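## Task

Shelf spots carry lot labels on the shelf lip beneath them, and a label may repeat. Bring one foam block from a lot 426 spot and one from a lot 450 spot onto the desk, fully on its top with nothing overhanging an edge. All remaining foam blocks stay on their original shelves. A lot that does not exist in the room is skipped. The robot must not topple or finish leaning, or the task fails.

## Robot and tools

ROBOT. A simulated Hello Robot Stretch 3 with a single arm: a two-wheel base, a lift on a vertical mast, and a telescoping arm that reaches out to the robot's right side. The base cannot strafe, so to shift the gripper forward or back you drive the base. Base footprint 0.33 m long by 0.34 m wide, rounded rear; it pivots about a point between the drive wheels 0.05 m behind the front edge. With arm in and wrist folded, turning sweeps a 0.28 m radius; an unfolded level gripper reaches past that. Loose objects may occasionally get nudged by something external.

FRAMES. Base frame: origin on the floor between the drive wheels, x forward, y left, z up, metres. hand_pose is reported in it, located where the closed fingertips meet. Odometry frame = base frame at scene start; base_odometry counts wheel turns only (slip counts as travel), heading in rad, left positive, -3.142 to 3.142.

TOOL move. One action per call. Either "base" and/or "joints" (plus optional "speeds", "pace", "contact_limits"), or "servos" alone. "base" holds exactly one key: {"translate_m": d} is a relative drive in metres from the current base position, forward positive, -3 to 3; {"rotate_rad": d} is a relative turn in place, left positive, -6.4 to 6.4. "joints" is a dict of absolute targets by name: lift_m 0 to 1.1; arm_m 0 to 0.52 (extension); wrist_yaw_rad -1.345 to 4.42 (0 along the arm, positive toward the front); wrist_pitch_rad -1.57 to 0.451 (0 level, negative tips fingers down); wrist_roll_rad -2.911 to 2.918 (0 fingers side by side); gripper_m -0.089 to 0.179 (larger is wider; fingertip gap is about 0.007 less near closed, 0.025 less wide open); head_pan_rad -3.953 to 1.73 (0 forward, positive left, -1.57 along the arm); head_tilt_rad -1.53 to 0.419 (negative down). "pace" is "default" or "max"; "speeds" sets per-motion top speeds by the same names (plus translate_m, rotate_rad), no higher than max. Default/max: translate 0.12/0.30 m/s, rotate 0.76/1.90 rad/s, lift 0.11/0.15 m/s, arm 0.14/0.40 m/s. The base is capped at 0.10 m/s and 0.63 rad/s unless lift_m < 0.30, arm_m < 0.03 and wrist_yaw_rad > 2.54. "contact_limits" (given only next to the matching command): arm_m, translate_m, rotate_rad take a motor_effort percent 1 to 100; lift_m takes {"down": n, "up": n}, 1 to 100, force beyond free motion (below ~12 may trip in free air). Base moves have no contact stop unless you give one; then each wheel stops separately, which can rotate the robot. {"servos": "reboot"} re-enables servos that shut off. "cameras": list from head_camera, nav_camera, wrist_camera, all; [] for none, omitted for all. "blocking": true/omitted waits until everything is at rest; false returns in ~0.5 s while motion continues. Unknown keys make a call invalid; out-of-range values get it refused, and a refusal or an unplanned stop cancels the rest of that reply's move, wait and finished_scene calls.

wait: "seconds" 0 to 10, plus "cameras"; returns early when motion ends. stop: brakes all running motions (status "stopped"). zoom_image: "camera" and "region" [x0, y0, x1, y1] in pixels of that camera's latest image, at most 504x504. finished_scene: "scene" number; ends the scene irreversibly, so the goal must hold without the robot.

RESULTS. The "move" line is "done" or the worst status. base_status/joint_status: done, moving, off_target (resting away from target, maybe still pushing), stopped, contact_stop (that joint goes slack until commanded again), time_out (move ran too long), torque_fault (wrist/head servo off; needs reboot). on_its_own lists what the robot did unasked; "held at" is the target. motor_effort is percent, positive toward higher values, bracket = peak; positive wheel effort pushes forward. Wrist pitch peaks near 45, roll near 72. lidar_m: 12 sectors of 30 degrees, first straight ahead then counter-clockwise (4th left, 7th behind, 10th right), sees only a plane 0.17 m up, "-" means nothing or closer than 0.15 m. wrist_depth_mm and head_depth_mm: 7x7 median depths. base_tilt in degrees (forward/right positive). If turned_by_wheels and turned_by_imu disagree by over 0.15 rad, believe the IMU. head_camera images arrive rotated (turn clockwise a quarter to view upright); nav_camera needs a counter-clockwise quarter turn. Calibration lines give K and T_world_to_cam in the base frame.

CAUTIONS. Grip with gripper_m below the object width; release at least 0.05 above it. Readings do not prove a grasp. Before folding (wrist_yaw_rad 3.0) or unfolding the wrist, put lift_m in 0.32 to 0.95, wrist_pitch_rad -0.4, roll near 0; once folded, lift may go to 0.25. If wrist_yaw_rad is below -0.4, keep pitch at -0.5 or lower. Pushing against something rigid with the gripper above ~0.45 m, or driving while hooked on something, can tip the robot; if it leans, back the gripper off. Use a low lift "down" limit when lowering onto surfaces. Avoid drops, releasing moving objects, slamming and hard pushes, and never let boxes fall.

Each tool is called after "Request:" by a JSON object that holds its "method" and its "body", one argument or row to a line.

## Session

Request:
{"method": "move", "body": {
  "joints": {"head_pan_rad": 0.9, "head_tilt_rad": -0.3},
  "pace": "max",
  "cameras": ["nav_camera", "head_camera"]
}}

Request:
{"method": "move", "body": {
  "joints": {"head_pan_rad": -0.9, "head_tilt_rad": -0.3},
  "pace": "max",
  "cameras": ["nav_camera", "head_camera"]
}}

Request:
{"method": "move", "body": {
  "joints": {"head_pan_rad": -2.7, "head_tilt_rad": -0.3},
  "pace": "max",
  "cameras": ["nav_camera", "head_camera"]
}}

Scene clock: 0.87 s.
move: done
base_odometry: x=+0.000 y=+0.000 heading=+0.000
turned_by_wheels: +0.000
turned_by_imu: +0.000
base_tilt: forward=-0.3 right=-1.1
lidar_m: 0.85 0.78 0.78 0.97 1.18 1.17 1.58 1.49 1.14 1.39 3.13 1.32
head_depth_mm: 625 651 679 711 746 785 828 / 640 667 699 732 767 807 854 / 656 684 715 751 791 836 882 / 671 702 735 773 815 859 912 / 688 719 756 795 841 889 945 / 707 739 778 820 868 918 977 / 724 761 801 848 895 953 1010
joint_positions: lift_m=+0.306 arm_m=+0.001 wrist_yaw_rad=+2.853 wrist_pitch_rad=-0.337 wrist_roll_rad=+0.000 gripper_m=+0.037 head_pan_rad=+0.925 head_tilt_rad=-0.301
joint_status: all done
motor_effort: left_wheel=+0.2(0.5) right_wheel=+1.0(1.0) lift_m=+26.8(27.3) arm_m=-8.0(8.0) wrist_yaw_rad=-1.0(2.2) wrist_pitch_rad=+2.1(2.1) wrist_roll_rad=+0.1(0.3) gripper_m=+0.6(1.0) head_pan_rad=-0.9(4.5) head_tilt_rad=-2.2(6.4)
hand_pose: x=+0.0453 y=+0.0786 z=+0.3376 quat_wxyz=(+0.218, +0.707, +0.017, +0.673) (m; base frame)
wrist_depth_mm: 137 - - 953 799 684 598 / 137 - - - 842 723 630 / 146 - - - 905 767 661 / 155 208 905 904 893 791 700 / 170 182 748 689 694 693 702 / 587 195 127 574 130 589 585 / 514 205 317 502 489 501 500
pictures: head_camera (sideways), nav_camera (sideways)
camera_calibration:
head_camera: T_world_to_cam=[[-0.11124, -0.224372, -0.968134, 1.27622], [-0.771875, 0.63312, -0.05804, 0.0799008], [0.625967, 0.740822, -0.243615, 0.268824], [0, 0, 0, 1]]
nav_camera: T_world_to_cam=[[0.149862, 0.22702, 0.962291, -1.21036], [0.806904, -0.590525, 0.0136518, 0.0274791], [0.571356, 0.77443, -0.271681, 0.303342], [0, 0, 0, 1]]

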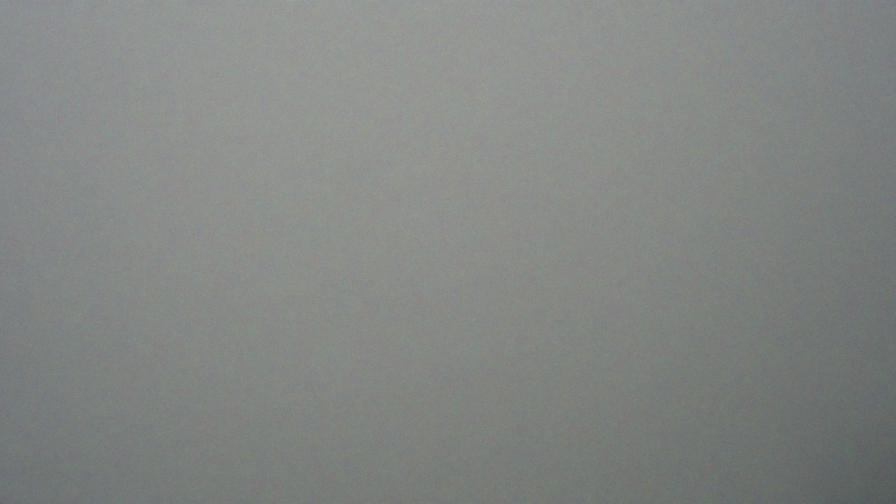

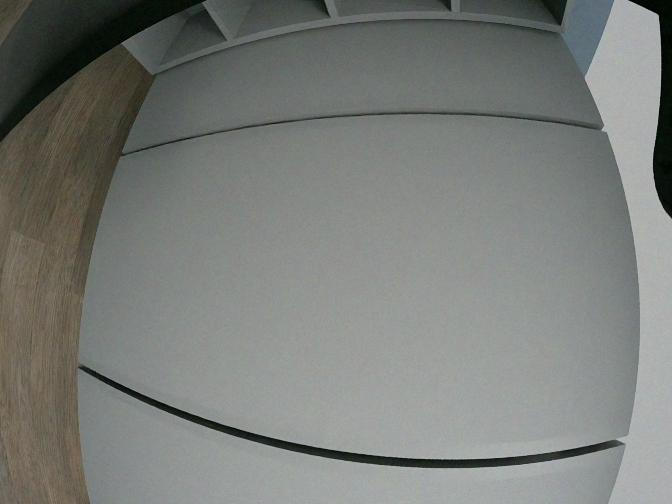

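Scene clock: 2.97 s.
move: done
base_odometry: x=+0.000 y=+0.000 heading=+0.000
turned_by_wheels: +0.000
turned_by_imu: +0.000
base_tilt: forward=-0.3 right=-1.1
lidar_m: 0.85 0.78 0.78 0.97 1.18 1.17 1.58 1.49 1.13 1.38 3.13 1.31
head_depth_mm: 2813 2952 3096 3262 3062 2088 1592 / 2825 2935 3099 3297 3029 2069 1579 / 2820 2947 3077 3261 3004 2058 1576 / 2768 2926 3046 3255 2997 2052 1565 / 2766 2950 3044 3242 2988 2034 1560 / 2787 2916 3071 3206 2938 2025 1552 / 2775 2882 3054 3176 2755 2021 1548
joint_positions: lift_m=+0.306 arm_m=+0.001 wrist_yaw_rad=+2.853 wrist_pitch_rad=-0.337 wrist_roll_rad=+0.000 gripper_m=+0.037 head_pan_rad=-0.908 head_tilt_rad=-0.301
joint_status: all done
measured_speeds: translate_m=+0.000 rotate_rad=+0.000 lift_m=+0.000 arm_m=+0.000 wrist_yaw_rad=+0.000 wrist_pitch_rad=+0.000 wrist_roll_rad=+0.000 head_pan_rad=+0.024 head_tilt_rad=+0.000
motor_effort: left_wheel=-0.1(0.5) right_wheel=+0.0(1.2) lift_m=+26.4(27.2) arm_m=-11.9(12.8) wrist_yaw_rad=-0.7(2.2) wrist_pitch_rad=+2.1(2.2) wrist_roll_rad=+0.0(0.3) gripper_m=+0.3(0.9) head_pan_rad=+3.3(5.6) head_tilt_rad=-0.6(4.9)
hand_pose: x=+0.0453 y=+0.0786 z=+0.3376 quat_wxyz=(+0.218, +0.707, +0.017, +0.673) (m; base frame)
wrist_depth_mm: 138 - - 963 793 690 605 / 137 - - - 861 725 628 / 146 - - - 911 766 671 / 155 209 901 893 892 796 696 / 170 182 752 684 703 714 698 / 588 194 127 571 129 594 580 / 515 205 318 506 495 506 499
pictures: head_camera (sideways), nav_camera (sideways)
camera_calibration:
head_camera: T_world_to_cam=[[-0.187893, 0.165569, -0.968134, 1.27668], [0.81147, 0.581505, -0.05804, 0.0702424], [0.553365, -0.796517, -0.243615, 0.269266], [0, 0, 0, 1]]
nav_camera: T_world_to_cam=[[0.180446, -0.203558, 0.962291, -1.21055], [-0.779404, -0.626373, 0.0136518, 0.0371556], [0.599973, -0.752477, -0.271681, 0.303167], [0, 0, 0, 1]]

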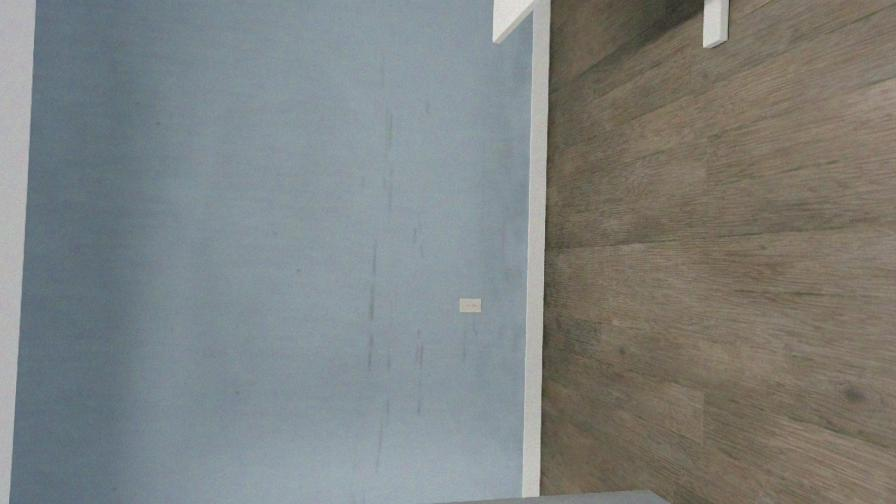

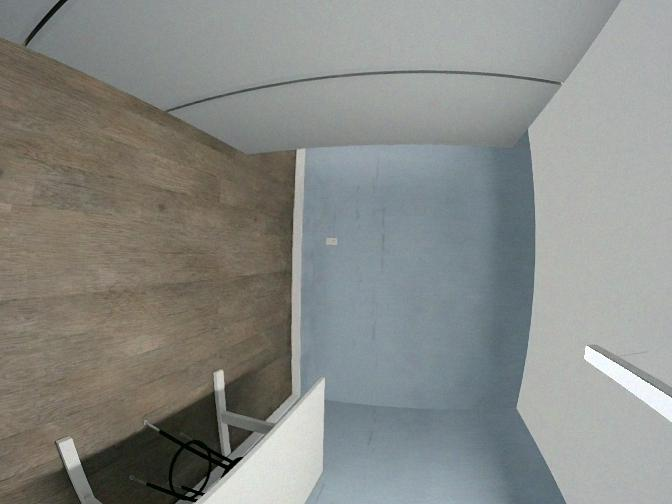

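Scene clock: 5.10 s.
move: done
base_odometry: x=+0.000 y=+0.000 heading=+0.000
turned_by_wheels: +0.000
turned_by_imu: +0.000
base_tilt: forward=-0.3 right=-1.2
lidar_m: 0.85 0.78 0.78 0.97 1.18 1.17 1.58 1.49 1.14 1.38 3.11 1.32
head_depth_mm: 1482 1571 1674 1772 1884 1967 1593 / 1437 1514 1596 1686 1791 1891 1588 / 1396 1460 1546 1636 1732 1824 1574 / 1359 1421 1491 1581 1672 1769 1560 / 1322 1381 1456 1532 1613 1712 1562 / 1284 1343 1418 1477 1554 1666 1550 / 1271 1332 1393 1465 1533 1617 1550
joint_positions: lift_m=+0.306 arm_m=+0.001 wrist_yaw_rad=+2.853 wrist_pitch_rad=-0.337 wrist_roll_rad=+0.000 gripper_m=+0.037 head_pan_rad=-2.709 head_tilt_rad=-0.301
joint_status: all done
measured_speeds: translate_m=+0.000 rotate_rad=+0.000 lift_m=+0.000 arm_m=+0.000 wrist_yaw_rad=+0.000 wrist_pitch_rad=+0.000 wrist_roll_rad=+0.000 head_pan_rad=+0.024 head_tilt_rad=+0.000
motor_effort: left_wheel=-0.3(0.8) right_wheel=+0.3(1.5) lift_m=+26.9(27.1) arm_m=-12.3(13.0) wrist_yaw_rad=-0.7(1.9) wrist_pitch_rad=+2.0(2.2) wrist_roll_rad=+0.2(0.3) gripper_m=+0.5(0.9) head_pan_rad=+3.3(5.2) head_tilt_rad=+1.0(2.5)
hand_pose: x=+0.0453 y=+0.0786 z=+0.3376 quat_wxyz=(+0.218, +0.707, +0.017, +0.673) (m; base frame)
wrist_depth_mm: 138 - - 944 788 689 611 / 137 - - - 839 723 624 / 146 - - - 902 761 662 / 155 208 898 897 892 794 698 / 171 182 747 688 708 713 699 / 583 194 127 576 130 585 587 / 514 204 318 505 487 500 504
pictures: head_camera (sideways), nav_camera (sideways)
camera_calibration:
head_camera: T_world_to_cam=[[0.203978, 0.145293, -0.968134, 1.27429], [0.381618, -0.922496, -0.05804, 0.0728645], [-0.901532, -0.357619, -0.243615, 0.278141], [0, 0, 0, 1]]
nav_camera: T_world_to_cam=[[-0.239276, -0.129397, 0.962291, -1.20799], [-0.432605, 0.90148, 0.0136518, 0.0350401], [-0.869253, -0.413025, -0.271681, 0.312129], [0, 0, 0, 1]]

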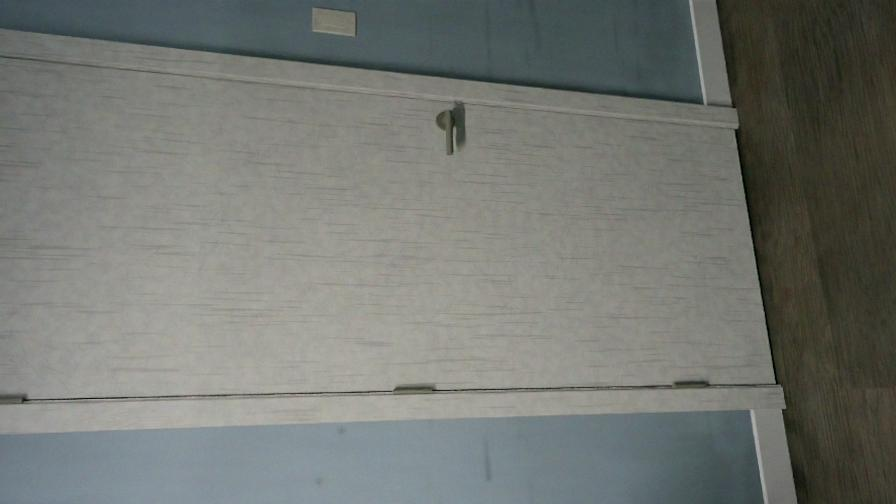

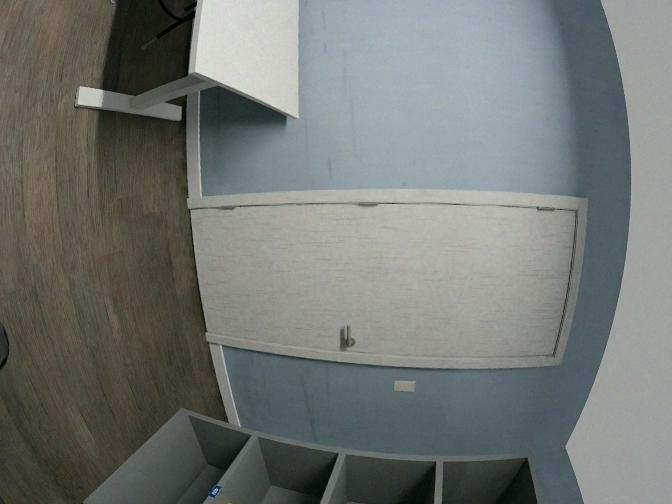

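Request:
{"method": "move", "body": {
  "joints": {"head_pan_rad": -3.9, "head_tilt_rad": -0.35},
  "pace": "max",
  "cameras": ["nav_camera", "head_camera"]
}}

Scene clock: 20.87 s.
move: done
base_odometry: x=+0.000 y=+0.000 heading=+0.000
turned_by_wheels: +0.000
turned_by_imu: +0.000
base_tilt: forward=-0.4 right=-1.1
lidar_m: 0.85 0.78 0.78 0.97 1.18 1.17 1.58 1.49 1.14 1.39 3.13 1.32
head_depth_mm: - - - - - - - / - - - - - - - / 1396 1444 1545 1597 1606 1757 1460 / 1121 1080 1423 1303 1444 1677 1459 / 1396 1129 1560 1340 1428 1393 1446 / 1437 1489 1597 1702 1577 1802 1479 / 1439 1511 1614 1726 1483 1781 1479
joint_positions: lift_m=+0.306 arm_m=+0.001 wrist_yaw_rad=+2.853 wrist_pitch_rad=-0.337 wrist_roll_rad=+0.000 gripper_m=+0.037 head_pan_rad=-3.930 head_tilt_rad=-0.347
joint_status: all done
motor_effort: left_wheel=-0.1(0.9) right_wheel=+0.0(1.1) lift_m=+26.3(26.9) arm_m=-11.7(12.7) wrist_yaw_rad=-0.3(1.5) wrist_pitch_rad=+2.1(2.2) wrist_roll_rad=+0.0(0.3) gripper_m=+0.8(1.0) head_pan_rad=+2.1(4.8) head_tilt_rad=-3.9(6.2)
hand_pose: x=+0.0453 y=+0.0786 z=+0.3376 quat_wxyz=(+0.218, +0.707, +0.017, +0.673) (m; base frame)
wrist_depth_mm: 138 - - 941 796 686 604 / 137 - - - 843 725 631 / 146 - - - 906 765 660 / 155 208 898 909 887 798 697 / 171 182 763 682 713 702 690 / 583 195 127 576 129 585 586 / 522 204 320 504 490 501 499
pictures: head_camera (sideways), nav_camera (sideways)
camera_calibration:
head_camera: T_world_to_cam=[[0.237281, -0.172916, -0.955928, 1.25814], [-0.734028, -0.676478, -0.0598338, 0.0820018], [-0.636318, 0.715876, -0.28744, 0.333563], [0, 0, 0, 1]]
nav_camera: T_world_to_cam=[[-0.234234, 0.211317, 0.948936, -1.19058], [0.698282, 0.715705, 0.0129837, 0.0290123], [-0.676415, 0.665666, -0.315201, 0.367595], [0, 0, 0, 1]]

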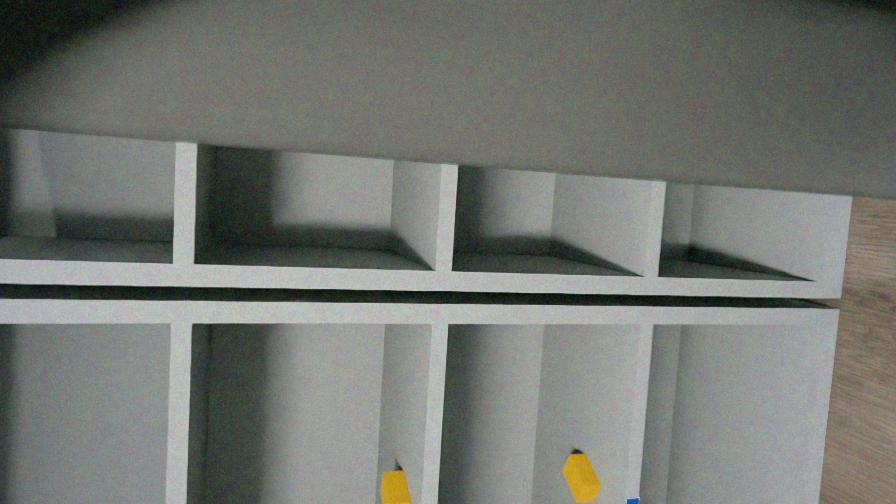

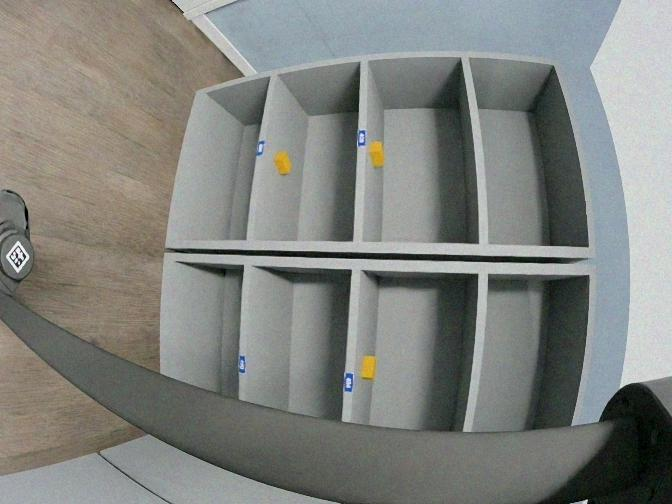

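Request:
{"method": "move", "body": {
  "joints": {"head_pan_rad": -3.6, "head_tilt_rad": -0.35},
  "pace": "max",
  "cameras": ["head_camera"]
}}

Request:
{"method": "zoom_image", "body": {
  "camera": "head_camera",
  "region": [360, 200, 700, 380]
}}

Request:
{"method": "move", "body": {
  "joints": {"head_pan_rad": 1.72, "head_tilt_rad": -0.35},
  "pace": "max",
  "cameras": ["head_camera"]
}}

Scene clock: 36.93 s.
move: done
base_odometry: x=+0.000 y=+0.000 heading=+0.000
turned_by_wheels: +0.000
turned_by_imu: +0.000
base_tilt: forward=-0.4 right=-1.1
lidar_m: 0.85 0.78 0.78 0.97 1.18 1.17 1.58 1.49 1.14 1.39 3.12 1.31
head_depth_mm: 973 1028 1163 1166 1541 1649 1430 / 1422 1458 1545 1228 1256 1339 1410 / 1481 1535 1639 1705 1603 1750 1465 / 1560 1609 1725 1809 1591 1802 1494 / 1629 1690 1800 1932 1778 1800 1489 / 1523 1572 1678 1715 1770 1780 1475 / 1354 1421 1525 2015 2111 1827 1471
joint_positions: lift_m=+0.306 arm_m=+0.001 wrist_yaw_rad=+2.853 wrist_pitch_rad=-0.337 wrist_roll_rad=+0.000 gripper_m=+0.037 head_pan_rad=-3.590 head_tilt_rad=-0.350
joint_status: all done
motor_effort: left_wheel=+0.0(0.4) right_wheel=-0.1(1.4) lift_m=+26.0(26.8) arm_m=-12.0(12.5) wrist_yaw_rad=-0.4(1.4) wrist_pitch_rad=+1.9(2.1) wrist_roll_rad=+0.1(0.2) gripper_m=+0.5(0.7) head_pan_rad=+1.5(4.5) head_tilt_rad=-3.3(6.5)
hand_pose: x=+0.0453 y=+0.0786 z=+0.3376 quat_wxyz=(+0.218, +0.707, +0.017, +0.673) (m; base frame)
wrist_depth_mm: 138 - - 946 792 685 608 / 137 - - - 861 729 633 / 146 - - - 916 768 658 / 155 208 913 894 884 814 707 / 171 182 743 687 713 707 698 / 583 195 127 573 130 589 583 / 518 204 317 504 492 502 504
pictures: head_camera (sideways)
camera_calibration:
head_camera: T_world_to_cam=[[0.284121, -0.0852457, -0.954991, 1.25663], [-0.466327, -0.882578, -0.0599557, 0.0805273], [-0.837744, 0.462373, -0.290511, 0.338788], [0, 0, 0, 1]]

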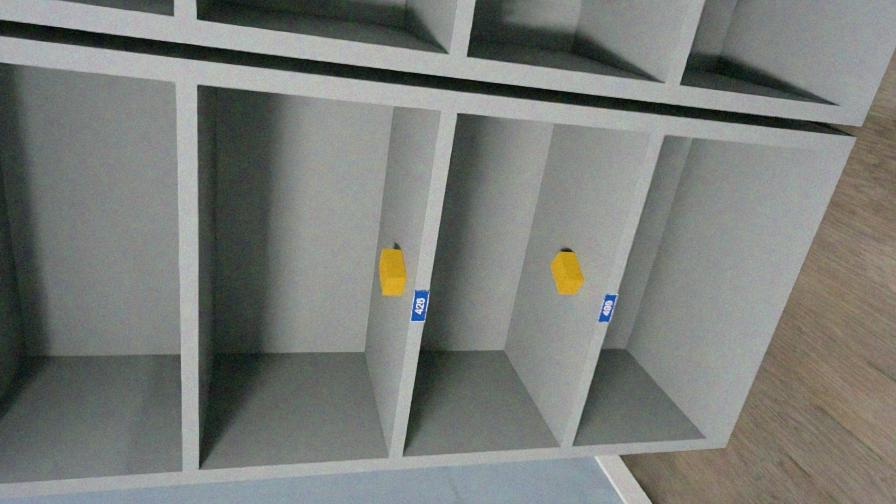

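Scaled by 1.482 from the camera's 896x504 image, which has a finer 1280x720 frame.

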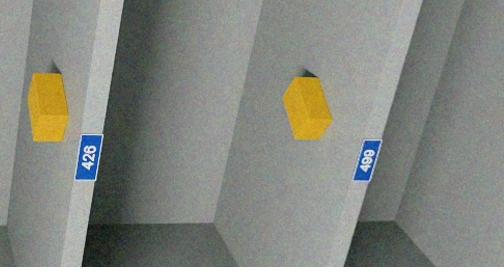

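Scene clock: 38.63 s.
move: done
base_odometry: x=+0.000 y=+0.000 heading=+0.000
turned_by_wheels: +0.000
turned_by_imu: +0.000
base_tilt: forward=-0.3 right=-1.2
lidar_m: 0.85 0.77 0.78 0.97 1.18 1.17 1.58 1.49 1.13 1.39 3.13 1.31
head_depth_mm: 929 952 977 1006 1044 1062 1102 / 1060 1090 1126 1167 1205 1246 1293 / 1178 1239 1302 1371 1440 1507 1458 / 1360 1396 1487 1496 1551 1666 1491 / 1486 1552 1660 1751 1578 1800 1489 / 1437 1499 1605 - - - - / - - - - - - -
joint_positions: lift_m=+0.306 arm_m=+0.001 wrist_yaw_rad=+2.853 wrist_pitch_rad=-0.337 wrist_roll_rad=+0.000 gripper_m=+0.037 head_pan_rad=+1.790 head_tilt_rad=-0.350
joint_status: all done
joint sent to its limit — head_pan_rad, upper limit.
motor_effort: left_wheel=-0.2(0.6) right_wheel=+0.9(1.0) lift_m=+26.1(27.0) arm_m=-11.9(12.3) wrist_yaw_rad=-0.7(1.9) wrist_pitch_rad=+2.1(2.1) wrist_roll_rad=-0.3(0.4) gripper_m=+0.5(1.1) head_pan_rad=+20.7(34.0) head_tilt_rad=-3.4(7.9)
hand_pose: x=+0.0453 y=+0.0786 z=+0.3376 quat_wxyz=(+0.218, +0.707, +0.017, +0.673) (m; base frame)
wrist_depth_mm: 138 - - 933 778 687 596 / 137 - - - 841 720 629 / 146 - - - 916 765 665 / 155 207 911 893 889 805 699 / 170 182 741 692 706 704 692 / 587 195 127 578 130 587 590 / 513 204 317 506 491 501 504
pictures: head_camera (sideways)
camera_calibration:
head_camera: T_world_to_cam=[[0.108965, -0.276127, -0.954924, 1.25761], [-0.981824, -0.180074, -0.0599644, 0.0836831], [-0.155399, 0.944101, -0.290729, 0.33491], [0, 0, 0, 1]]

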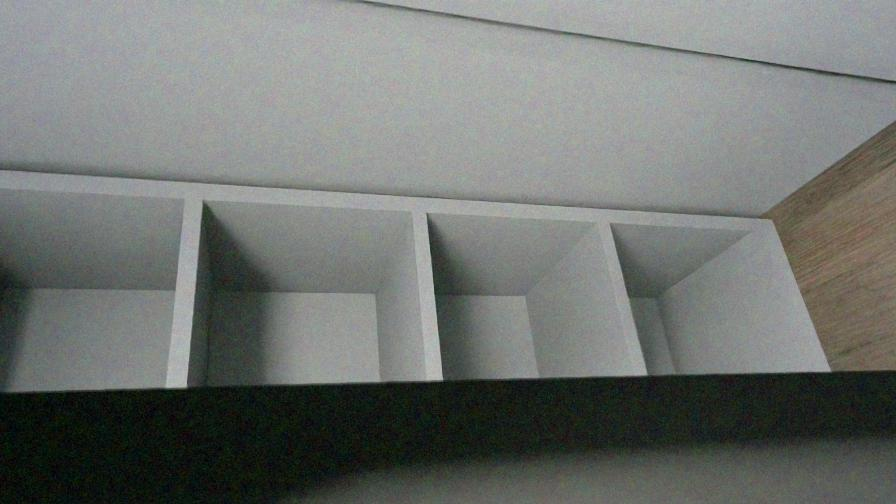

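Request:
{"method": "move", "body": {
  "joints": {"head_pan_rad": -3.93, "head_tilt_rad": -0.35},
  "pace": "max",
  "cameras": ["nav_camera"]
}}

Request:
{"method": "zoom_image", "body": {
  "camera": "nav_camera",
  "region": [335, 365, 365, 395]
}}

Request:
{"method": "zoom_image", "body": {
  "camera": "nav_camera",
  "region": [225, 350, 255, 380]
}}

Request:
{"method": "zoom_image", "body": {
  "camera": "nav_camera",
  "region": [345, 120, 380, 155]
}}

Scene clock: 50.63 s.
move: off_target
base_odometry: x=+0.000 y=+0.000 heading=+0.000
turned_by_wheels: +0.000
turned_by_imu: +0.000
base_tilt: forward=-0.3 right=-1.3
lidar_m: 0.85 0.78 0.78 0.97 1.18 1.17 1.58 1.49 1.13 1.39 3.13 1.32
head_depth_mm: - - - - 1551 1632 1475 / - - - - - - - / - - - - - - - / 1388 1453 1558 1536 - - - / 1364 1167 1520 1286 1412 1605 1442 / 1000 1068 1257 1296 1400 1591 1432 / 1382 1438 1552 1648 1553 1707 1434
joint_positions: lift_m=+0.306 arm_m=+0.001 wrist_yaw_rad=+2.853 wrist_pitch_rad=-0.337 wrist_roll_rad=+0.000 gripper_m=+0.037 head_pan_rad=-4.047 head_tilt_rad=-0.350
joint_status: head_pan_rad off_target (ended at -4.047, target -3.930); the others done
motor_effort: left_wheel=-0.2(0.6) right_wheel=+0.7(1.1) lift_m=+26.0(27.1) arm_m=-11.6(12.4) wrist_yaw_rad=-0.9(1.7) wrist_pitch_rad=+2.1(2.2) wrist_roll_rad=+0.3(0.4) gripper_m=+0.4(1.1) head_pan_rad=+1.2(19.2) head_tilt_rad=-2.1(5.7)
hand_pose: x=+0.0453 y=+0.0786 z=+0.3376 quat_wxyz=(+0.218, +0.707, +0.017, +0.673) (m; base frame)
wrist_depth_mm: 137 - - 956 796 684 598 / 137 - - - 842 721 627 / 146 - - - 930 768 657 / 155 208 914 884 898 809 693 / 170 182 749 691 712 709 697 / 583 194 127 581 129 588 580 / 517 204 317 504 489 503 497
pictures: nav_camera (sideways)
camera_calibration:
nav_camera: T_world_to_cam=[[-0.209967, 0.239794, 0.947846, -1.1893], [0.777062, 0.629291, 0.0129321, 0.028599], [-0.59337, 0.739251, -0.318465, 0.371336], [0, 0, 0, 1]]

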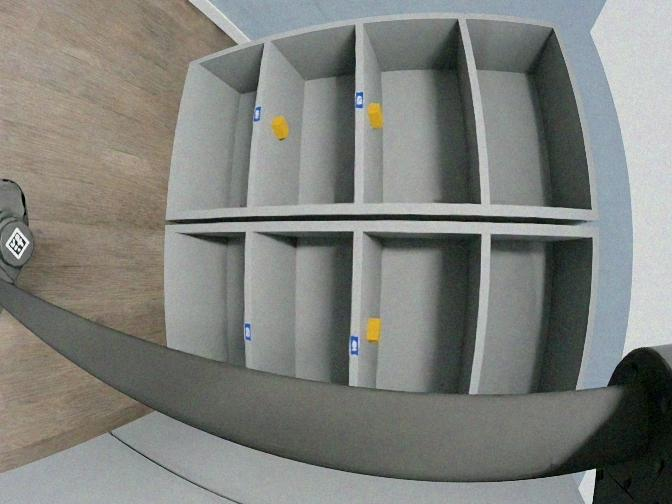

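Scaled by 16.800 from the camera's 672x504 image, which has a finer 792x594 frame.

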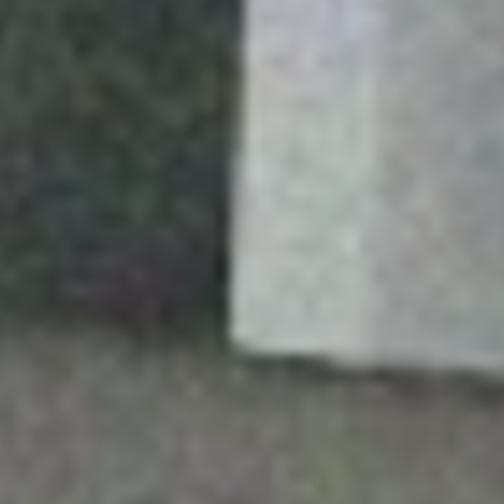

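Scaled by 16.800 from the camera's 672x504 image, which has a finer 792x594 frame.

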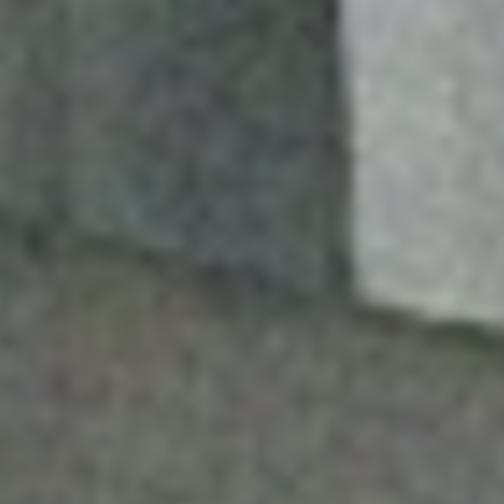

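Scaled by 14.400 from the camera's 672x504 image, which has a finer 792x594 frame.

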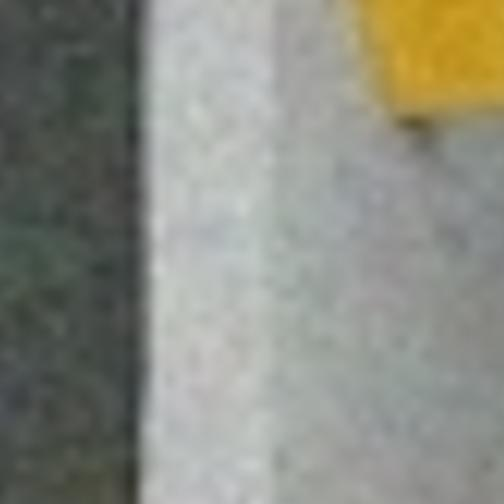

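Request:
{"method": "zoom_image", "body": {
  "camera": "nav_camera",
  "region": [340, 330, 370, 360]
}}

Request:
{"method": "zoom_image", "body": {
  "camera": "nav_camera",
  "region": [235, 317, 265, 347]
}}

Scaled by 16.800 from the camera's 672x504 image, which has a finer 792x594 frame.

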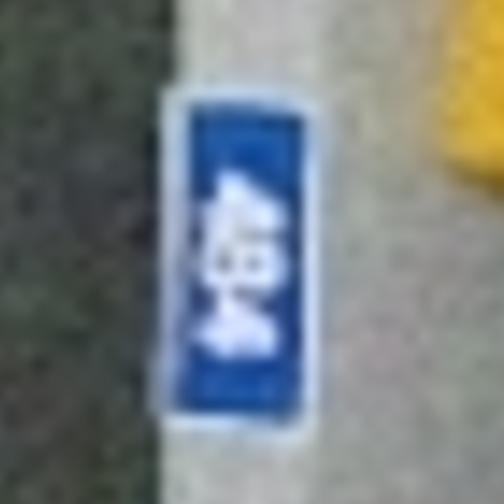

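Scaled by 16.800 from the camera's 672x504 image, which has a finer 792x594 frame.

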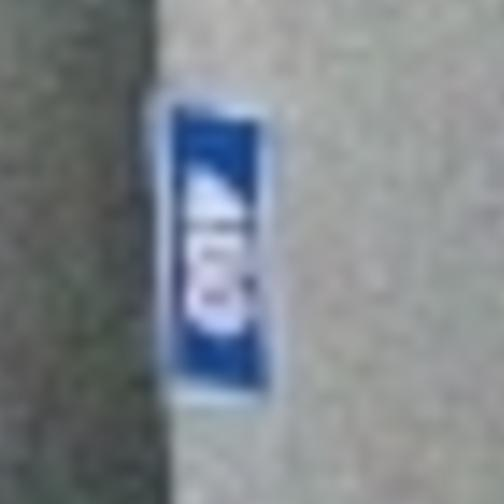

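Request:
{"method": "move", "body": {
  "base": {"rotate_rad": -0.096},
  "joints": {"lift_m": 0.28, "head_pan_rad": -1.7, "head_tilt_rad": -0.5},
  "pace": "max",
  "cameras": []
}}

Request:
{"method": "move", "body": {
  "base": {"translate_m": -0.9},
  "pace": "max",
  "cameras": []
}}

Request:
{"method": "move", "body": {
  "base": {"rotate_rad": -2.405},
  "joints": {"lift_m": 0.94, "wrist_pitch_rad": -0.4},
  "pace": "max",
  "cameras": ["head_camera"]
}}

Scene clock: 112.23 s.
move: done
base_odometry: x=+0.000 y=+0.000 heading=-0.096
turned_by_wheels: -0.096
turned_by_imu: -0.094
base_tilt: forward=-0.3 right=-1.1
lidar_m: 0.89 0.77 0.78 0.91 1.47 1.17 1.58 1.49 1.14 1.34 3.13 1.52
head_depth_mm: 1328 1410 1509 1490 1734 1661 1348 / 1425 1515 1621 1380 1393 1603 1336 / 1533 1635 1763 1368 1045 1526 1327 / 1652 1783 1902 1346 1867 1624 1322 / 1800 1944 2066 1331 2012 1621 1320 / 1966 2155 2247 1411 2020 1614 1315 / 2177 2376 2488 2101 2079 1601 1307
base_status: done
joint_positions: lift_m=+0.280 arm_m=+0.001 wrist_yaw_rad=+2.853 wrist_pitch_rad=-0.339 wrist_roll_rad=+0.000 gripper_m=+0.037 head_pan_rad=-1.692 head_tilt_rad=-0.502
joint_status: all done
measured_speeds: translate_m=+0.000 rotate_rad=+0.000 lift_m=+0.000 arm_m=+0.000 wrist_yaw_rad=+0.000 wrist_pitch_rad=+0.000 wrist_roll_rad=+0.000 head_pan_rad=-0.024 head_tilt_rad=+0.000
motor_effort: left_wheel=+5.4(12.6) right_wheel=-8.1(13.1) lift_m=+29.7(30.1) arm_m=-11.4(12.1) wrist_yaw_rad=-0.5(2.2) wrist_pitch_rad=+2.4(2.4) wrist_roll_rad=+0.0(0.3) gripper_m=+0.4(1.0) head_pan_rad=-3.2(6.9) head_tilt_rad=-1.4(7.0)
hand_pose: x=+0.0452 y=+0.0785 z=+0.3109 quat_wxyz=(+0.218, +0.707, +0.018, +0.673) (m; base frame)
wrist_depth_mm: 138 - - 913 767 681 611 / 137 - - 955 820 716 631 / 146 - - - 870 759 664 / 156 206 850 828 839 791 717 / 172 182 697 644 661 657 655 / 552 195 127 524 130 555 551 / 486 205 289 452 458 473 472
pictures: none

Scene clock: 116.57 s.
move: done
base_odometry: x=-0.896 y=+0.086 heading=-0.095
turned_by_wheels: +0.000
turned_by_imu: +0.000
base_tilt: forward=-0.4 right=-1.3
lidar_m: 1.63 1.42 1.42 0.68 0.87 0.82 0.69 0.86 0.86 1.00 1.15 2.79
head_depth_mm: 734 779 828 886 953 1032 1126 / 785 837 894 961 1040 1132 1236 / 838 894 967 1049 1145 1257 1303 / 928 999 1078 1163 1282 1407 1332 / 1004 1090 1192 1314 1465 1559 1321 / 1099 1202 1328 1444 1670 1610 1315 / 1208 1334 1489 1394 1878 1569 1310
base_status: done
joint_positions: lift_m=+0.280 arm_m=+0.001 wrist_yaw_rad=+2.853 wrist_pitch_rad=-0.339 wrist_roll_rad=+0.000 gripper_m=+0.037 head_pan_rad=-1.700 head_tilt_rad=-0.501
motor_effort: left_wheel=+0.3(14.0) right_wheel=-10.6(15.1) lift_m=+26.2(29.5) arm_m=-11.8(12.6) wrist_yaw_rad=-0.2(1.8) wrist_pitch_rad=+2.2(2.5) wrist_roll_rad=+0.1(0.3) gripper_m=+0.3(1.1) head_pan_rad=-2.9(3.8) head_tilt_rad=+4.6(4.8)
hand_pose: x=+0.0452 y=+0.0785 z=+0.3109 quat_wxyz=(+0.218, +0.707, +0.018, +0.673) (m; base frame)
wrist_depth_mm: 138 688 - - - - - / 137 745 - - - - - / 146 796 786 - - - - / 155 205 827 839 839 831 816 / 171 182 701 649 664 667 659 / 531 195 127 523 130 549 548 / 484 205 288 448 460 472 469
pictures: none

Scene clock: 121.77 s.
move: done
base_odometry: x=-0.896 y=+0.086 heading=-2.500
turned_by_wheels: -2.405
turned_by_imu: -2.365
base_tilt: forward=-0.2 right=-1.3
lidar_m: 0.85 0.88 1.16 1.66 2.04 1.48 1.42 1.42 0.68 0.99 0.69 0.88
head_depth_mm: 756 829 836 748 854 865 - / 849 920 991 739 1111 - - / 837 907 980 730 1182 1032 - / 824 894 966 722 1151 989 - / 812 877 944 649 1137 928 - / 800 865 933 703 1129 977 - / 790 852 920 697 1104 945 791
base_status: done
joint_positions: lift_m=+0.940 arm_m=+0.001 wrist_yaw_rad=+2.853 wrist_pitch_rad=-0.413 wrist_roll_rad=+0.000 gripper_m=+0.037 head_pan_rad=-1.700 head_tilt_rad=-0.500
joint_status: all done
motor_effort: left_wheel=+5.9(13.3) right_wheel=-8.7(15.7) lift_m=+26.7(32.8) arm_m=-11.6(13.1) wrist_yaw_rad=+0.3(1.6) wrist_pitch_rad=+2.1(4.4) wrist_roll_rad=+0.2(0.4) gripper_m=+0.2(1.0) head_pan_rad=-2.1(3.5) head_tilt_rad=+3.4(4.6)
hand_pose: x=+0.0428 y=+0.0701 z=+0.9537 quat_wxyz=(+0.243, +0.705, +0.044, +0.664) (m; base frame)
wrist_depth_mm: 137 - - - - - 867 / 139 - - - - - 857 / 149 - - - - - 880 / 163 181 - - - - 895 / - 192 - - - - 936 / - 211 127 - 130 - 938 / - 223 - - - - 972
pictures: head_camera (sideways)
camera_calibration:
head_camera: T_world_to_cam=[[0.0098858, 0.43458, -0.900579, 1.18729], [0.985465, -0.156978, -0.0649331, 0.0781392], [-0.16959, -0.886847, -0.429815, 0.516001], [0, 0, 0, 1]]

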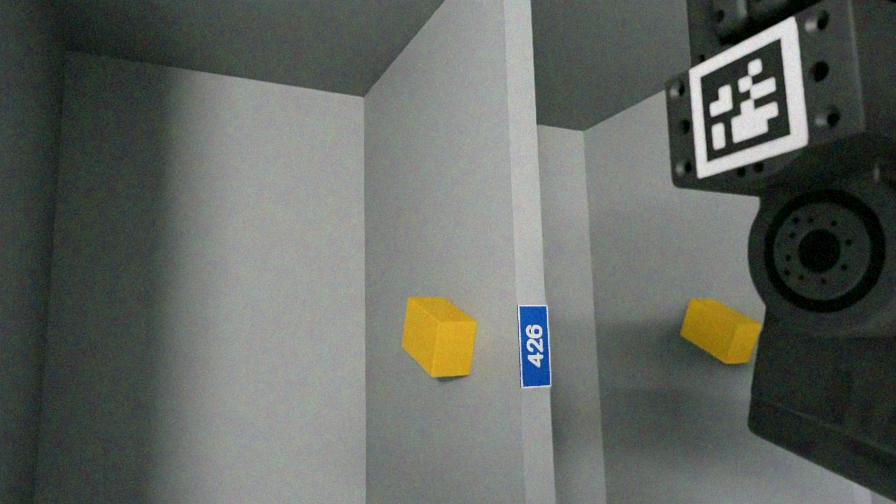

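Request:
{"method": "zoom_image", "body": {
  "camera": "head_camera",
  "region": [385, 280, 495, 390]
}}

Scaled by 4.582 from the camera's 896x504 image, which has a finer 1280x720 frame.

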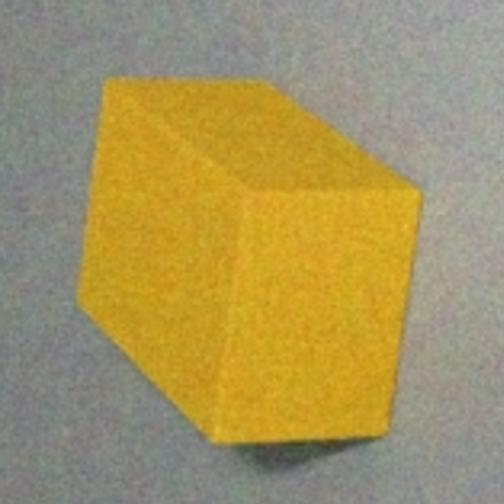

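Request:
{"method": "move", "body": {
  "base": {"translate_m": 0.092},
  "joints": {"wrist_yaw_rad": -0.31, "gripper_m": 0.179},
  "pace": "max",
  "cameras": []
}}

Request:
{"method": "move", "body": {
  "joints": {"lift_m": 0.985, "wrist_pitch_rad": -0.25},
  "pace": "max",
  "cameras": []
}}

Request:
{"method": "move", "body": {
  "joints": {"arm_m": 0.18},
  "cameras": ["wrist_camera"]
}}

Scene clock: 184.43 s.
move: done
base_odometry: x=-0.970 y=+0.031 heading=-2.500
turned_by_wheels: +0.000
turned_by_imu: +0.000
base_tilt: forward=-0.4 right=-1.2
lidar_m: 0.76 0.79 1.10 1.13 2.17 1.58 1.51 0.79 0.74 0.99 0.63 0.79
head_depth_mm: 837 931 993 748 1041 1013 - / 846 920 997 738 1209 - - / 836 907 980 731 1163 - - / 823 894 962 658 1156 - - / 810 875 947 714 1139 897 797 / 799 864 933 707 1130 945 816 / 789 851 915 697 1103 942 812
base_status: done
joint_positions: lift_m=+0.940 arm_m=+0.001 wrist_yaw_rad=-0.307 wrist_pitch_rad=-0.413 wrist_roll_rad=+0.000 gripper_m=+0.179 head_pan_rad=-1.700 head_tilt_rad=-0.500
joint_status: all done
motor_effort: left_wheel=+3.6(11.5) right_wheel=+7.9(9.5) lift_m=+25.1(25.1) arm_m=-7.5(9.8) wrist_yaw_rad=-3.2(7.3) wrist_pitch_rad=+2.0(2.1) wrist_roll_rad=+0.1(0.3) gripper_m=+0.7(84.1) head_pan_rad=-1.4(2.5) head_tilt_rad=+3.1(3.6)
hand_pose: x=-0.0895 y=-0.3600 z=+0.9537 quat_wxyz=(+0.662, +0.038, -0.706, -0.250) (m; base frame)
wrist_depth_mm: 435 430 357 405 401 393 384 / 267 279 289 304 329 548 433 / 692 744 791 - 835 612 476 / 734 799 - - 886 635 525 / 650 785 792 804 781 699 603 / 116 142 679 654 670 654 121 / 118 576 591 600 938 797 110
pictures: none

Scene clock: 185.50 s.
move: done
base_odometry: x=-0.970 y=+0.031 heading=-2.500
turned_by_wheels: +0.000
turned_by_imu: +0.000
base_tilt: forward=-0.5 right=-1.3
lidar_m: 0.76 0.79 1.10 1.13 2.17 1.58 1.51 0.79 0.74 0.99 0.63 0.78
head_depth_mm: 835 929 994 746 955 - - / 848 921 995 737 - - - / 837 905 980 730 - - - / 821 895 964 660 - - - / 812 879 949 712 586 954 817 / 801 863 934 705 1116 950 816 / 789 851 919 698 1102 941 813
joint_positions: lift_m=+0.985 arm_m=+0.001 wrist_yaw_rad=-0.307 wrist_pitch_rad=-0.272 wrist_roll_rad=+0.000 gripper_m=+0.179 head_pan_rad=-1.700 head_tilt_rad=-0.500
joint_status: all done
motor_effort: left_wheel=+3.7(4.4) right_wheel=+8.1(8.6) lift_m=+29.3(31.9) arm_m=-7.1(8.5) wrist_yaw_rad=-3.3(4.6) wrist_pitch_rad=+3.6(5.7) wrist_roll_rad=+0.1(0.3) gripper_m=+0.4(1.0) head_pan_rad=-1.5(2.1) head_tilt_rad=+3.2(3.6)
hand_pose: x=-0.0942 y=-0.3746 z=+1.0317 quat_wxyz=(+0.678, -0.012, -0.707, -0.202) (m; base frame)
wrist_depth_mm: 605 638 672 723 760 573 437 / 636 661 685 737 726 590 443 / 468 467 429 454 456 446 435 / 329 325 329 346 370 563 479 / 291 295 - - 916 671 507 / 116 140 839 826 826 722 121 / 118 697 731 696 714 680 110
pictures: none

Scene clock: 188.07 s.
move: done
base_odometry: x=-0.970 y=+0.031 heading=-2.500
turned_by_wheels: +0.000
turned_by_imu: +0.000
base_tilt: forward=-0.2 right=-1.3
lidar_m: 0.76 0.79 1.10 1.13 2.17 1.57 1.51 0.79 0.74 0.99 0.63 0.78
head_depth_mm: 840 929 991 861 - 917 985 / 848 924 992 - 1168 970 1168 / 835 908 978 315 1113 963 1160 / 823 892 955 288 309 933 849 / 812 876 948 301 312 953 842 / 801 865 934 705 1129 949 817 / 789 850 918 699 1103 941 810
joint_positions: lift_m=+0.985 arm_m=+0.180 wrist_yaw_rad=-0.307 wrist_pitch_rad=-0.272 wrist_roll_rad=+0.000 gripper_m=+0.179 head_pan_rad=-1.700 head_tilt_rad=-0.500
joint_status: all done
motor_effort: left_wheel=+3.5(4.3) right_wheel=+7.8(8.2) lift_m=+26.6(29.8) arm_m=+12.8(14.9) wrist_yaw_rad=-3.1(4.4) wrist_pitch_rad=+3.6(3.6) wrist_roll_rad=-0.2(0.3) gripper_m=+0.5(1.0) head_pan_rad=-1.5(2.1) head_tilt_rad=+2.5(3.7)
hand_pose: x=-0.0942 y=-0.5540 z=+1.0317 quat_wxyz=(+0.678, -0.012, -0.707, -0.202) (m; base frame)
wrist_depth_mm: 455 482 510 551 593 574 431 / 481 510 543 588 610 592 443 / 467 468 462 495 449 448 418 / 326 324 323 300 319 316 315 / 251 238 250 238 246 246 243 / 119 141 203 202 201 200 121 / 118 166 176 176 189 633 110
pictures: wrist_camera
camera_calibration:
wrist_camera: T_world_to_cam=[[-0.964371, 0.26382, -0.0197087, 0.0823051], [0.137197, 0.435031, -0.889902, 1.20463], [-0.2262, -0.860899, -0.455726, 0.138072], [0, 0, 0, 1]]

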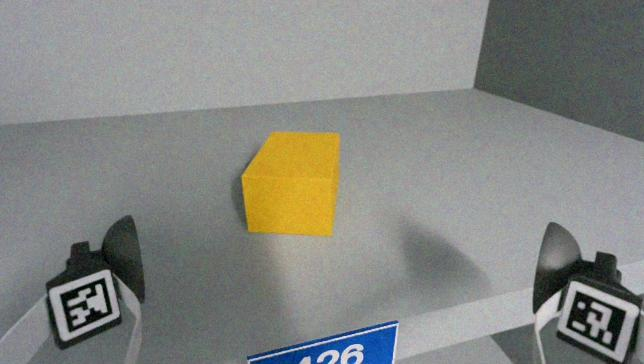

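Request:
{"method": "move", "body": {
  "joints": {"arm_m": 0.287, "lift_m": 0.975},
  "cameras": ["wrist_camera"]
}}

Scene clock: 199.43 s.
move: done
base_odometry: x=-0.970 y=+0.031 heading=-2.500
turned_by_wheels: +0.000
turned_by_imu: +0.000
base_tilt: forward=-0.4 right=-1.2
lidar_m: 0.76 0.79 1.10 1.13 2.17 1.58 1.51 0.79 0.74 0.99 0.63 0.78
head_depth_mm: 839 930 993 856 - 916 1022 / 849 920 996 315 1198 968 1167 / 836 903 956 396 1185 965 1154 / 826 891 423 380 1149 931 848 / 812 876 937 409 1135 955 843 / 799 865 928 704 1125 949 813 / 790 851 919 697 1105 941 809
joint_positions: lift_m=+0.975 arm_m=+0.287 wrist_yaw_rad=-0.307 wrist_pitch_rad=-0.272 wrist_roll_rad=+0.000 gripper_m=+0.179 head_pan_rad=-1.700 head_tilt_rad=-0.500
joint_status: all done
motor_effort: left_wheel=+3.6(4.2) right_wheel=+7.1(8.5) lift_m=+24.8(27.6) arm_m=+12.9(15.2) wrist_yaw_rad=-2.3(4.1) wrist_pitch_rad=+3.6(3.7) wrist_roll_rad=+0.3(0.3) gripper_m=+0.7(1.1) head_pan_rad=-0.6(1.4) head_tilt_rad=+1.9(3.4)
hand_pose: x=-0.0942 y=-0.6610 z=+1.0217 quat_wxyz=(+0.678, -0.012, -0.707, -0.202) (m; base frame)
wrist_depth_mm: 366 389 411 442 478 507 433 / 391 412 443 471 504 534 443 / 397 422 424 421 416 414 410 / 301 300 298 316 296 293 294 / 233 230 230 - 228 227 226 / 118 141 181 - 179 179 121 / 119 154 158 - 152 157 111
pictures: wrist_camera
camera_calibration:
wrist_camera: T_world_to_cam=[[-0.964356, 0.263874, -0.0197076, 0.110359], [0.137215, 0.435002, -0.889913, 1.24228], [-0.226252, -0.860897, -0.455704, 0.0413726], [0, 0, 0, 1]]

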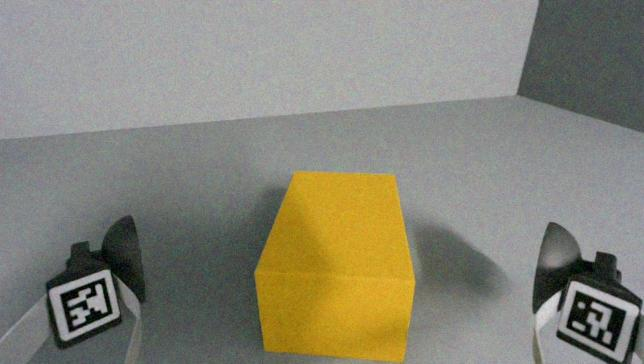

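Request:
{"method": "move", "body": {
  "joints": {"gripper_m": 0.035},
  "cameras": ["wrist_camera"]
}}

Request:
{"method": "move", "body": {
  "joints": {"lift_m": 1.025},
  "cameras": ["wrist_camera"]
}}

Scene clock: 206.57 s.
move: done
base_odometry: x=-0.970 y=+0.031 heading=-2.500
turned_by_wheels: +0.000
turned_by_imu: +0.000
base_tilt: forward=-0.3 right=-1.2
lidar_m: 0.76 0.79 1.10 1.13 2.17 1.58 1.52 0.79 0.74 0.99 0.63 0.78
head_depth_mm: 840 930 992 855 - 914 1022 / 847 921 995 315 1195 968 1171 / 836 905 958 397 1183 962 1155 / 824 891 423 379 1151 931 848 / 811 878 935 408 1145 956 843 / 802 864 935 705 1122 946 816 / 789 851 918 697 1104 944 811
joint_positions: lift_m=+0.975 arm_m=+0.287 wrist_yaw_rad=-0.308 wrist_pitch_rad=-0.272 wrist_roll_rad=+0.000 gripper_m=+0.036 head_pan_rad=-1.700 head_tilt_rad=-0.500
joint_status: all done
motor_effort: left_wheel=+4.0(4.2) right_wheel=+7.9(8.4) lift_m=+28.4(28.4) arm_m=+12.3(13.6) wrist_yaw_rad=-2.9(4.4) wrist_pitch_rad=+3.5(3.7) wrist_roll_rad=+0.0(0.3) gripper_m=-11.3(84.5) head_pan_rad=+0.5(0.7) head_tilt_rad=+2.1(2.4)
hand_pose: x=-0.0943 y=-0.6610 z=+1.0217 quat_wxyz=(+0.678, -0.012, -0.707, -0.202) (m; base frame)
wrist_depth_mm: 369 389 411 443 477 512 431 / 388 414 443 477 509 535 437 / 396 421 422 422 420 419 408 / 301 301 296 315 295 294 292 / 233 231 162 - 159 228 226 / 189 188 129 - 127 185 185 / 160 149 153 - 148 148 156
pictures: wrist_camera
camera_calibration:
wrist_camera: T_world_to_cam=[[-0.964285, 0.264133, -0.0197078, 0.110473], [0.137332, 0.434965, -0.889913, 1.24226], [-0.226483, -0.860836, -0.455704, 0.0413938], [0, 0, 0, 1]]

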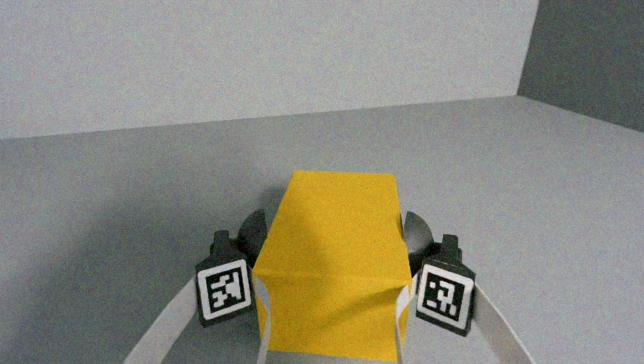

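Scene clock: 207.87 s.
move: done
base_odometry: x=-0.970 y=+0.031 heading=-2.500
turned_by_wheels: +0.000
turned_by_imu: +0.000
base_tilt: forward=-0.4 right=-1.2
lidar_m: 0.76 0.79 1.10 1.13 2.17 1.58 1.51 0.79 0.74 0.99 0.63 0.78
head_depth_mm: 838 929 981 - 1048 966 985 / 850 922 970 658 1208 969 1164 / 836 905 370 688 1161 964 1154 / 824 880 362 489 1155 933 848 / 811 877 383 399 1139 955 843 / 799 864 933 704 1125 950 817 / 787 851 918 698 1104 945 810
joint_positions: lift_m=+1.025 arm_m=+0.287 wrist_yaw_rad=-0.308 wrist_pitch_rad=-0.272 wrist_roll_rad=+0.000 gripper_m=+0.036 head_pan_rad=-1.700 head_tilt_rad=-0.500
joint_status: all done
motor_effort: left_wheel=+3.7(4.2) right_wheel=+7.6(8.7) lift_m=+27.3(31.9) arm_m=+11.3(13.1) wrist_yaw_rad=-2.4(3.8) wrist_pitch_rad=+3.5(3.7) wrist_roll_rad=+0.1(0.3) gripper_m=-11.0(12.0) head_pan_rad=+0.3(0.9) head_tilt_rad=+2.3(2.4)
hand_pose: x=-0.0943 y=-0.6610 z=+1.0717 quat_wxyz=(+0.678, -0.012, -0.707, -0.202) (m; base frame)
wrist_depth_mm: 370 386 413 441 473 514 431 / 388 412 440 470 503 536 441 / 413 435 469 497 528 543 451 / 417 414 413 434 407 405 399 / 319 319 156 - 160 313 311 / 261 269 128 - 127 255 254 / 218 112 205 - 202 203 214
pictures: wrist_camera
camera_calibration:
wrist_camera: T_world_to_cam=[[-0.964285, 0.264133, -0.0197077, 0.111459], [0.137332, 0.434965, -0.889913, 1.28677], [-0.226483, -0.860836, -0.455704, 0.0641803], [0, 0, 0, 1]]

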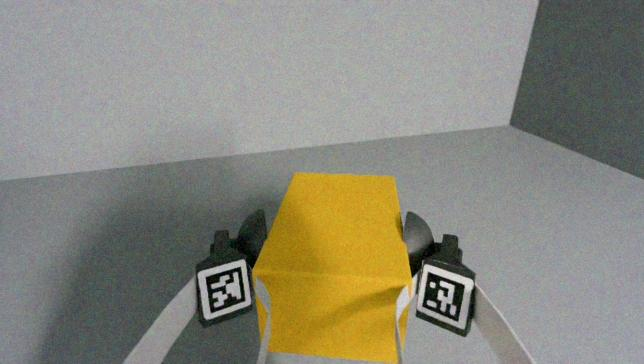

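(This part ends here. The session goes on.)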